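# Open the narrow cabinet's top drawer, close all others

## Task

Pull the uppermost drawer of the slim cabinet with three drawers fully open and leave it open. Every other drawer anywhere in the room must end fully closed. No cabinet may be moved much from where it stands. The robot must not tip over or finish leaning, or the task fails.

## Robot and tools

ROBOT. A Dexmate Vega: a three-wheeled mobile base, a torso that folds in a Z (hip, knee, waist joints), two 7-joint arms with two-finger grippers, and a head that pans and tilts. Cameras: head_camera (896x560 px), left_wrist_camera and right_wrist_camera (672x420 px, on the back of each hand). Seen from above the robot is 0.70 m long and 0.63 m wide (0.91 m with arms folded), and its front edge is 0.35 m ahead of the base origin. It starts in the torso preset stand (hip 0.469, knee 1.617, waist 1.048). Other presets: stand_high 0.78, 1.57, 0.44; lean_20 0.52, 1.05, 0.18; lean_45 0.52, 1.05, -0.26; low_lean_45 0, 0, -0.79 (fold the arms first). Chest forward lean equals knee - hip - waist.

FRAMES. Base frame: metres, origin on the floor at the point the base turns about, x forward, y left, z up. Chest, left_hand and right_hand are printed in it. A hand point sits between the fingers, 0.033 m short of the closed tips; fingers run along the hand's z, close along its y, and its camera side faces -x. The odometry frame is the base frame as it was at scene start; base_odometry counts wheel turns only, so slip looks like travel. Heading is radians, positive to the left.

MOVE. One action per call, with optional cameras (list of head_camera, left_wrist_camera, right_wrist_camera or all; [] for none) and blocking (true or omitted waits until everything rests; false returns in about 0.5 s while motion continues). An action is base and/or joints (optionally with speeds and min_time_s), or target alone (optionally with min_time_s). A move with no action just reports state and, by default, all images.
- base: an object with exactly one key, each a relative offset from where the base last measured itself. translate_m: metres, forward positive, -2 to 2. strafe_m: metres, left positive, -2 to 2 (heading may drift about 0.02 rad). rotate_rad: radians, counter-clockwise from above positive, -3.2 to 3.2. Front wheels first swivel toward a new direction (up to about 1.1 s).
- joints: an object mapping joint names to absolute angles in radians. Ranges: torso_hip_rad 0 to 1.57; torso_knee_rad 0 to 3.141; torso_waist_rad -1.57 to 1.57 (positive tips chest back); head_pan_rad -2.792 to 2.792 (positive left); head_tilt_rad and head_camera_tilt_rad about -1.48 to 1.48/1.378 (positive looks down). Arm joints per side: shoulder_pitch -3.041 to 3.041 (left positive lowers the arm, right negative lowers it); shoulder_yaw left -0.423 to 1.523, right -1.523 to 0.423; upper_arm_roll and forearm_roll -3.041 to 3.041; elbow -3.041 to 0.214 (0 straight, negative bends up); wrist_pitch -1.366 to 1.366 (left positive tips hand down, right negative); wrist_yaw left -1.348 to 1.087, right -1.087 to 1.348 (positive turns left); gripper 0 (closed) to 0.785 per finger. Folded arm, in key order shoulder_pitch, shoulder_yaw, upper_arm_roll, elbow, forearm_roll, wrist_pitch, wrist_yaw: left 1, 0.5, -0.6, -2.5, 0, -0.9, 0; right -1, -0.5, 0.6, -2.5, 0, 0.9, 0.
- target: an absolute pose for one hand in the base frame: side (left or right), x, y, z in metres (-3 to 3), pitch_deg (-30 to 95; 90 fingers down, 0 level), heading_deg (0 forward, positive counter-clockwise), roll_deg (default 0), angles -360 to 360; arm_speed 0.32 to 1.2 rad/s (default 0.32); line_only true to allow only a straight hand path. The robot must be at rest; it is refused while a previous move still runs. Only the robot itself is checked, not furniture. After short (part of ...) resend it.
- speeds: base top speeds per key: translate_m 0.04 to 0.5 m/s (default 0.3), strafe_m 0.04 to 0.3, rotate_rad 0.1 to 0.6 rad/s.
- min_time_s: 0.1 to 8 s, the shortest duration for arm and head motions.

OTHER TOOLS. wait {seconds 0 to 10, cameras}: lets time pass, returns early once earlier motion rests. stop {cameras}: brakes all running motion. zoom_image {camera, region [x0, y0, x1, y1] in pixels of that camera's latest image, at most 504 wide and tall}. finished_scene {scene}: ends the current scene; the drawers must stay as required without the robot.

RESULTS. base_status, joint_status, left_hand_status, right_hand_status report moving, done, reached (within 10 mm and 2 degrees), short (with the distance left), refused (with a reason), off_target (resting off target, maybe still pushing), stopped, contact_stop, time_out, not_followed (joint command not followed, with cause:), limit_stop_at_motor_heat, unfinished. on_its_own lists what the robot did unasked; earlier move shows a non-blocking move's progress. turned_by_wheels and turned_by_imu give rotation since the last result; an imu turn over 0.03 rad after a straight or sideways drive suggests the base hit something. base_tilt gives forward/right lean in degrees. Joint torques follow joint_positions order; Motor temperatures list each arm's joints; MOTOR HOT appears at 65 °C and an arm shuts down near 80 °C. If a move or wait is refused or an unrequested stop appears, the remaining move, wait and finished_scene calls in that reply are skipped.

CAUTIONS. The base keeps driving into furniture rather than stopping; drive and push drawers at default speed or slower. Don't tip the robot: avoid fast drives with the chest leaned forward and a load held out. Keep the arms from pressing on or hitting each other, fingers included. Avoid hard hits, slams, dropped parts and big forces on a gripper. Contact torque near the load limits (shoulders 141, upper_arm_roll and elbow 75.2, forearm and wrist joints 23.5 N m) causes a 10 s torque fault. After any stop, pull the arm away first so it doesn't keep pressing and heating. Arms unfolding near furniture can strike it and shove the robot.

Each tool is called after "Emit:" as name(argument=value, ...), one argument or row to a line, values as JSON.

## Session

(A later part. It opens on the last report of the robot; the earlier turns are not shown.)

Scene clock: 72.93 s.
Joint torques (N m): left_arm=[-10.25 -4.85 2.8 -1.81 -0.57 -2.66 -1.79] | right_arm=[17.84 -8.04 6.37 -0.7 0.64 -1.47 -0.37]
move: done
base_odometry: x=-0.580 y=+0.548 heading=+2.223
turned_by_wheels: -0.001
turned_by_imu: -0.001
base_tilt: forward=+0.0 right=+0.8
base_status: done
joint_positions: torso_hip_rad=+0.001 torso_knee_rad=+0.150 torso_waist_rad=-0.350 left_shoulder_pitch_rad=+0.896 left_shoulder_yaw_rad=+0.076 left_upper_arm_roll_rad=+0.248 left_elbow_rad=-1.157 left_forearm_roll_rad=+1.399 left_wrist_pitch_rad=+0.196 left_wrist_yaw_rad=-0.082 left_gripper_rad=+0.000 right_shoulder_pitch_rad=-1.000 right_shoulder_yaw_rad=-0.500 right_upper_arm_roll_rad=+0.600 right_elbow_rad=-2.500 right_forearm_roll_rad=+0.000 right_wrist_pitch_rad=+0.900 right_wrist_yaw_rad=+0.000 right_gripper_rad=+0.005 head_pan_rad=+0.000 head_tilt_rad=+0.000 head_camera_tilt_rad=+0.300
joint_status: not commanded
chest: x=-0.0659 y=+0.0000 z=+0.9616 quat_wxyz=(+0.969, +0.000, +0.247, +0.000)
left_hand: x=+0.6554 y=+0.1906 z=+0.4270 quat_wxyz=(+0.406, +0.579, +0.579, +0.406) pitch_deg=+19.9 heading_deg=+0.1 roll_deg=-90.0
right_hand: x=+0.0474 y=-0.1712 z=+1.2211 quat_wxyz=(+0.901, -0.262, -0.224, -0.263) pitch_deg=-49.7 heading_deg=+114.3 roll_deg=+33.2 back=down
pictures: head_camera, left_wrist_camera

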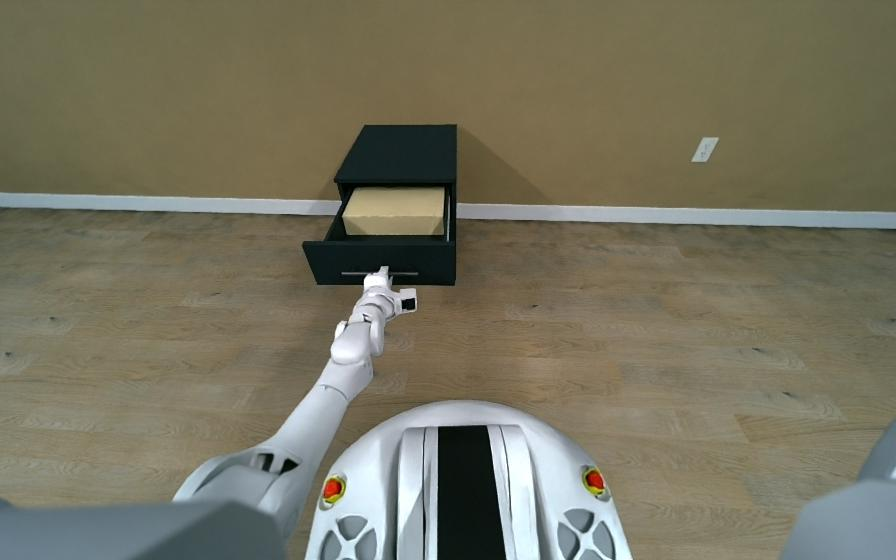

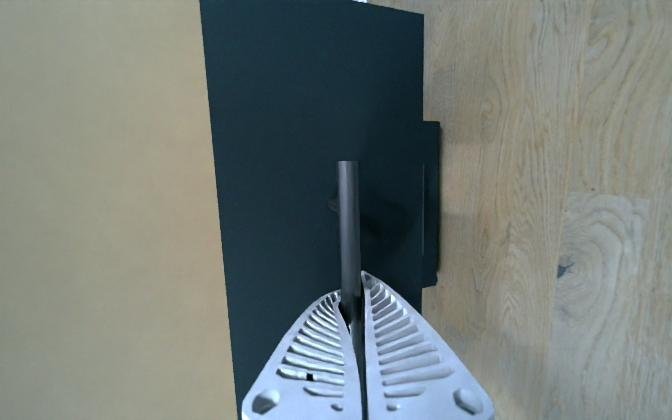

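Emit:
move(
  base={"translate_m": -0.05},
  speeds={"translate_m": 0.05},
  cameras=["left_wrist_camera", "head_camera"],
)

Emit:
move(
  base={"translate_m": -0.05},
  speeds={"translate_m": 0.05},
  cameras=["left_wrist_camera", "head_camera"],
)

Scene clock: 74.77 s.
Joint torques (N m): left_arm=[-1.75 -4.9 2.85 2.73 -1.02 -0.71 -3.43] | right_arm=[17.74 -7.78 6.32 -0.81 0.62 -1.37 -0.37]
move: done
base_odometry: x=-0.550 y=+0.508 heading=+2.222
turned_by_wheels: -0.001
turned_by_imu: -0.001
base_tilt: forward=+0.0 right=+0.8
base_status: done
joint_positions: torso_hip_rad=+0.001 torso_knee_rad=+0.150 torso_waist_rad=-0.350 left_shoulder_pitch_rad=+0.896 left_shoulder_yaw_rad=+0.076 left_upper_arm_roll_rad=+0.248 left_elbow_rad=-1.157 left_forearm_roll_rad=+1.399 left_wrist_pitch_rad=+0.196 left_wrist_yaw_rad=-0.082 left_gripper_rad=+0.000 right_shoulder_pitch_rad=-1.000 right_shoulder_yaw_rad=-0.500 right_upper_arm_roll_rad=+0.600 right_elbow_rad=-2.500 right_forearm_roll_rad=+0.000 right_wrist_pitch_rad=+0.900 right_wrist_yaw_rad=+0.000 right_gripper_rad=+0.005 head_pan_rad=+0.000 head_tilt_rad=+0.000 head_camera_tilt_rad=+0.300
joint_status: not commanded
chest: x=-0.0660 y=+0.0000 z=+0.9616 quat_wxyz=(+0.969, +0.000, +0.247, +0.000)
left_hand: x=+0.6557 y=+0.1904 z=+0.4278 quat_wxyz=(+0.406, +0.578, +0.579, +0.407) pitch_deg=+19.8 heading_deg=+0.0 roll_deg=-90.0
right_hand: x=+0.0473 y=-0.1712 z=+1.2211 quat_wxyz=(+0.901, -0.262, -0.224, -0.263) pitch_deg=-49.7 heading_deg=+114.3 roll_deg=+33.2 back=down
pictures: head_camera, left_wrist_camera

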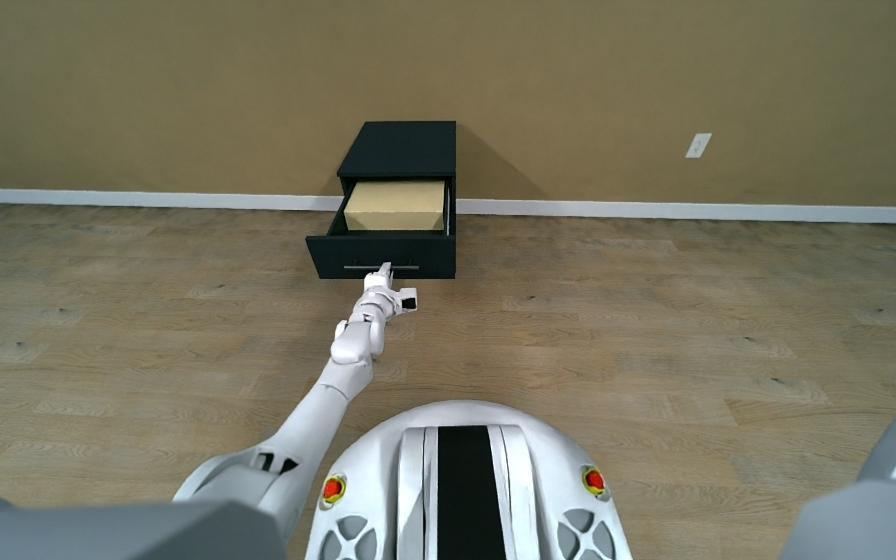

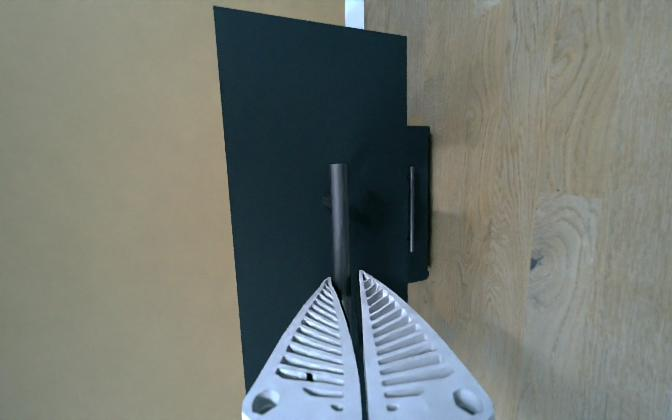

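Scene clock: 76.40 s.
Joint torques (N m): left_arm=[-16.38 -3.7 0.23 -6.33 0.21 0.24 0.62] | right_arm=[18.19 -7.68 6.29 -0.89 0.69 -1.34 -0.42]
move: done
base_odometry: x=-0.520 y=+0.468 heading=+2.221
turned_by_wheels: -0.001
turned_by_imu: -0.001
base_tilt: forward=+0.0 right=+0.8
base_status: done
joint_positions: torso_hip_rad=+0.001 torso_knee_rad=+0.150 torso_waist_rad=-0.350 left_shoulder_pitch_rad=+0.897 left_shoulder_yaw_rad=+0.076 left_upper_arm_roll_rad=+0.248 left_elbow_rad=-1.156 left_forearm_roll_rad=+1.399 left_wrist_pitch_rad=+0.195 left_wrist_yaw_rad=-0.083 left_gripper_rad=+0.000 right_shoulder_pitch_rad=-1.000 right_shoulder_yaw_rad=-0.500 right_upper_arm_roll_rad=+0.600 right_elbow_rad=-2.500 right_forearm_roll_rad=+0.000 right_wrist_pitch_rad=+0.900 right_wrist_yaw_rad=+0.000 right_gripper_rad=+0.005 head_pan_rad=+0.000 head_tilt_rad=+0.000 head_camera_tilt_rad=+0.300
joint_status: not commanded
chest: x=-0.0658 y=+0.0000 z=+0.9616 quat_wxyz=(+0.969, +0.000, +0.247, +0.000)
left_hand: x=+0.6550 y=+0.1902 z=+0.4261 quat_wxyz=(+0.406, +0.579, +0.579, +0.406) pitch_deg=+20.0 heading_deg=+0.0 roll_deg=-90.0
right_hand: x=+0.0476 y=-0.1712 z=+1.2211 quat_wxyz=(+0.901, -0.262, -0.224, -0.263) pitch_deg=-49.7 heading_deg=+114.2 roll_deg=+33.2 back=down
pictures: head_camera, left_wrist_camera

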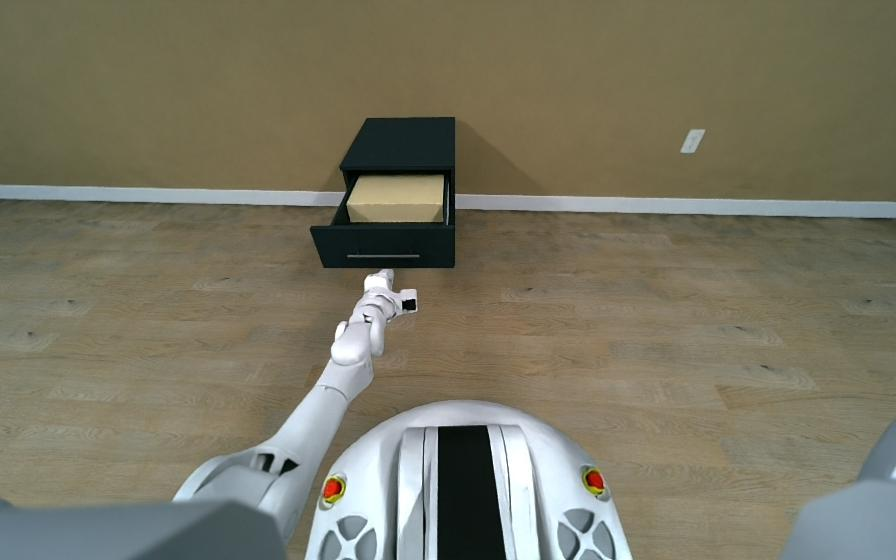

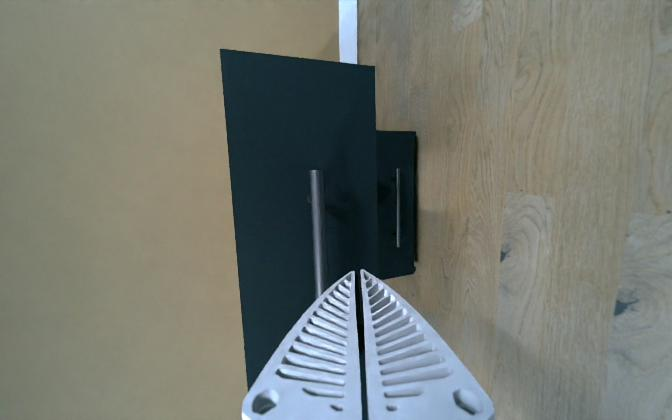

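Emit:
finished_scene(
  scene=1,
)

The scene is finished: the task was done.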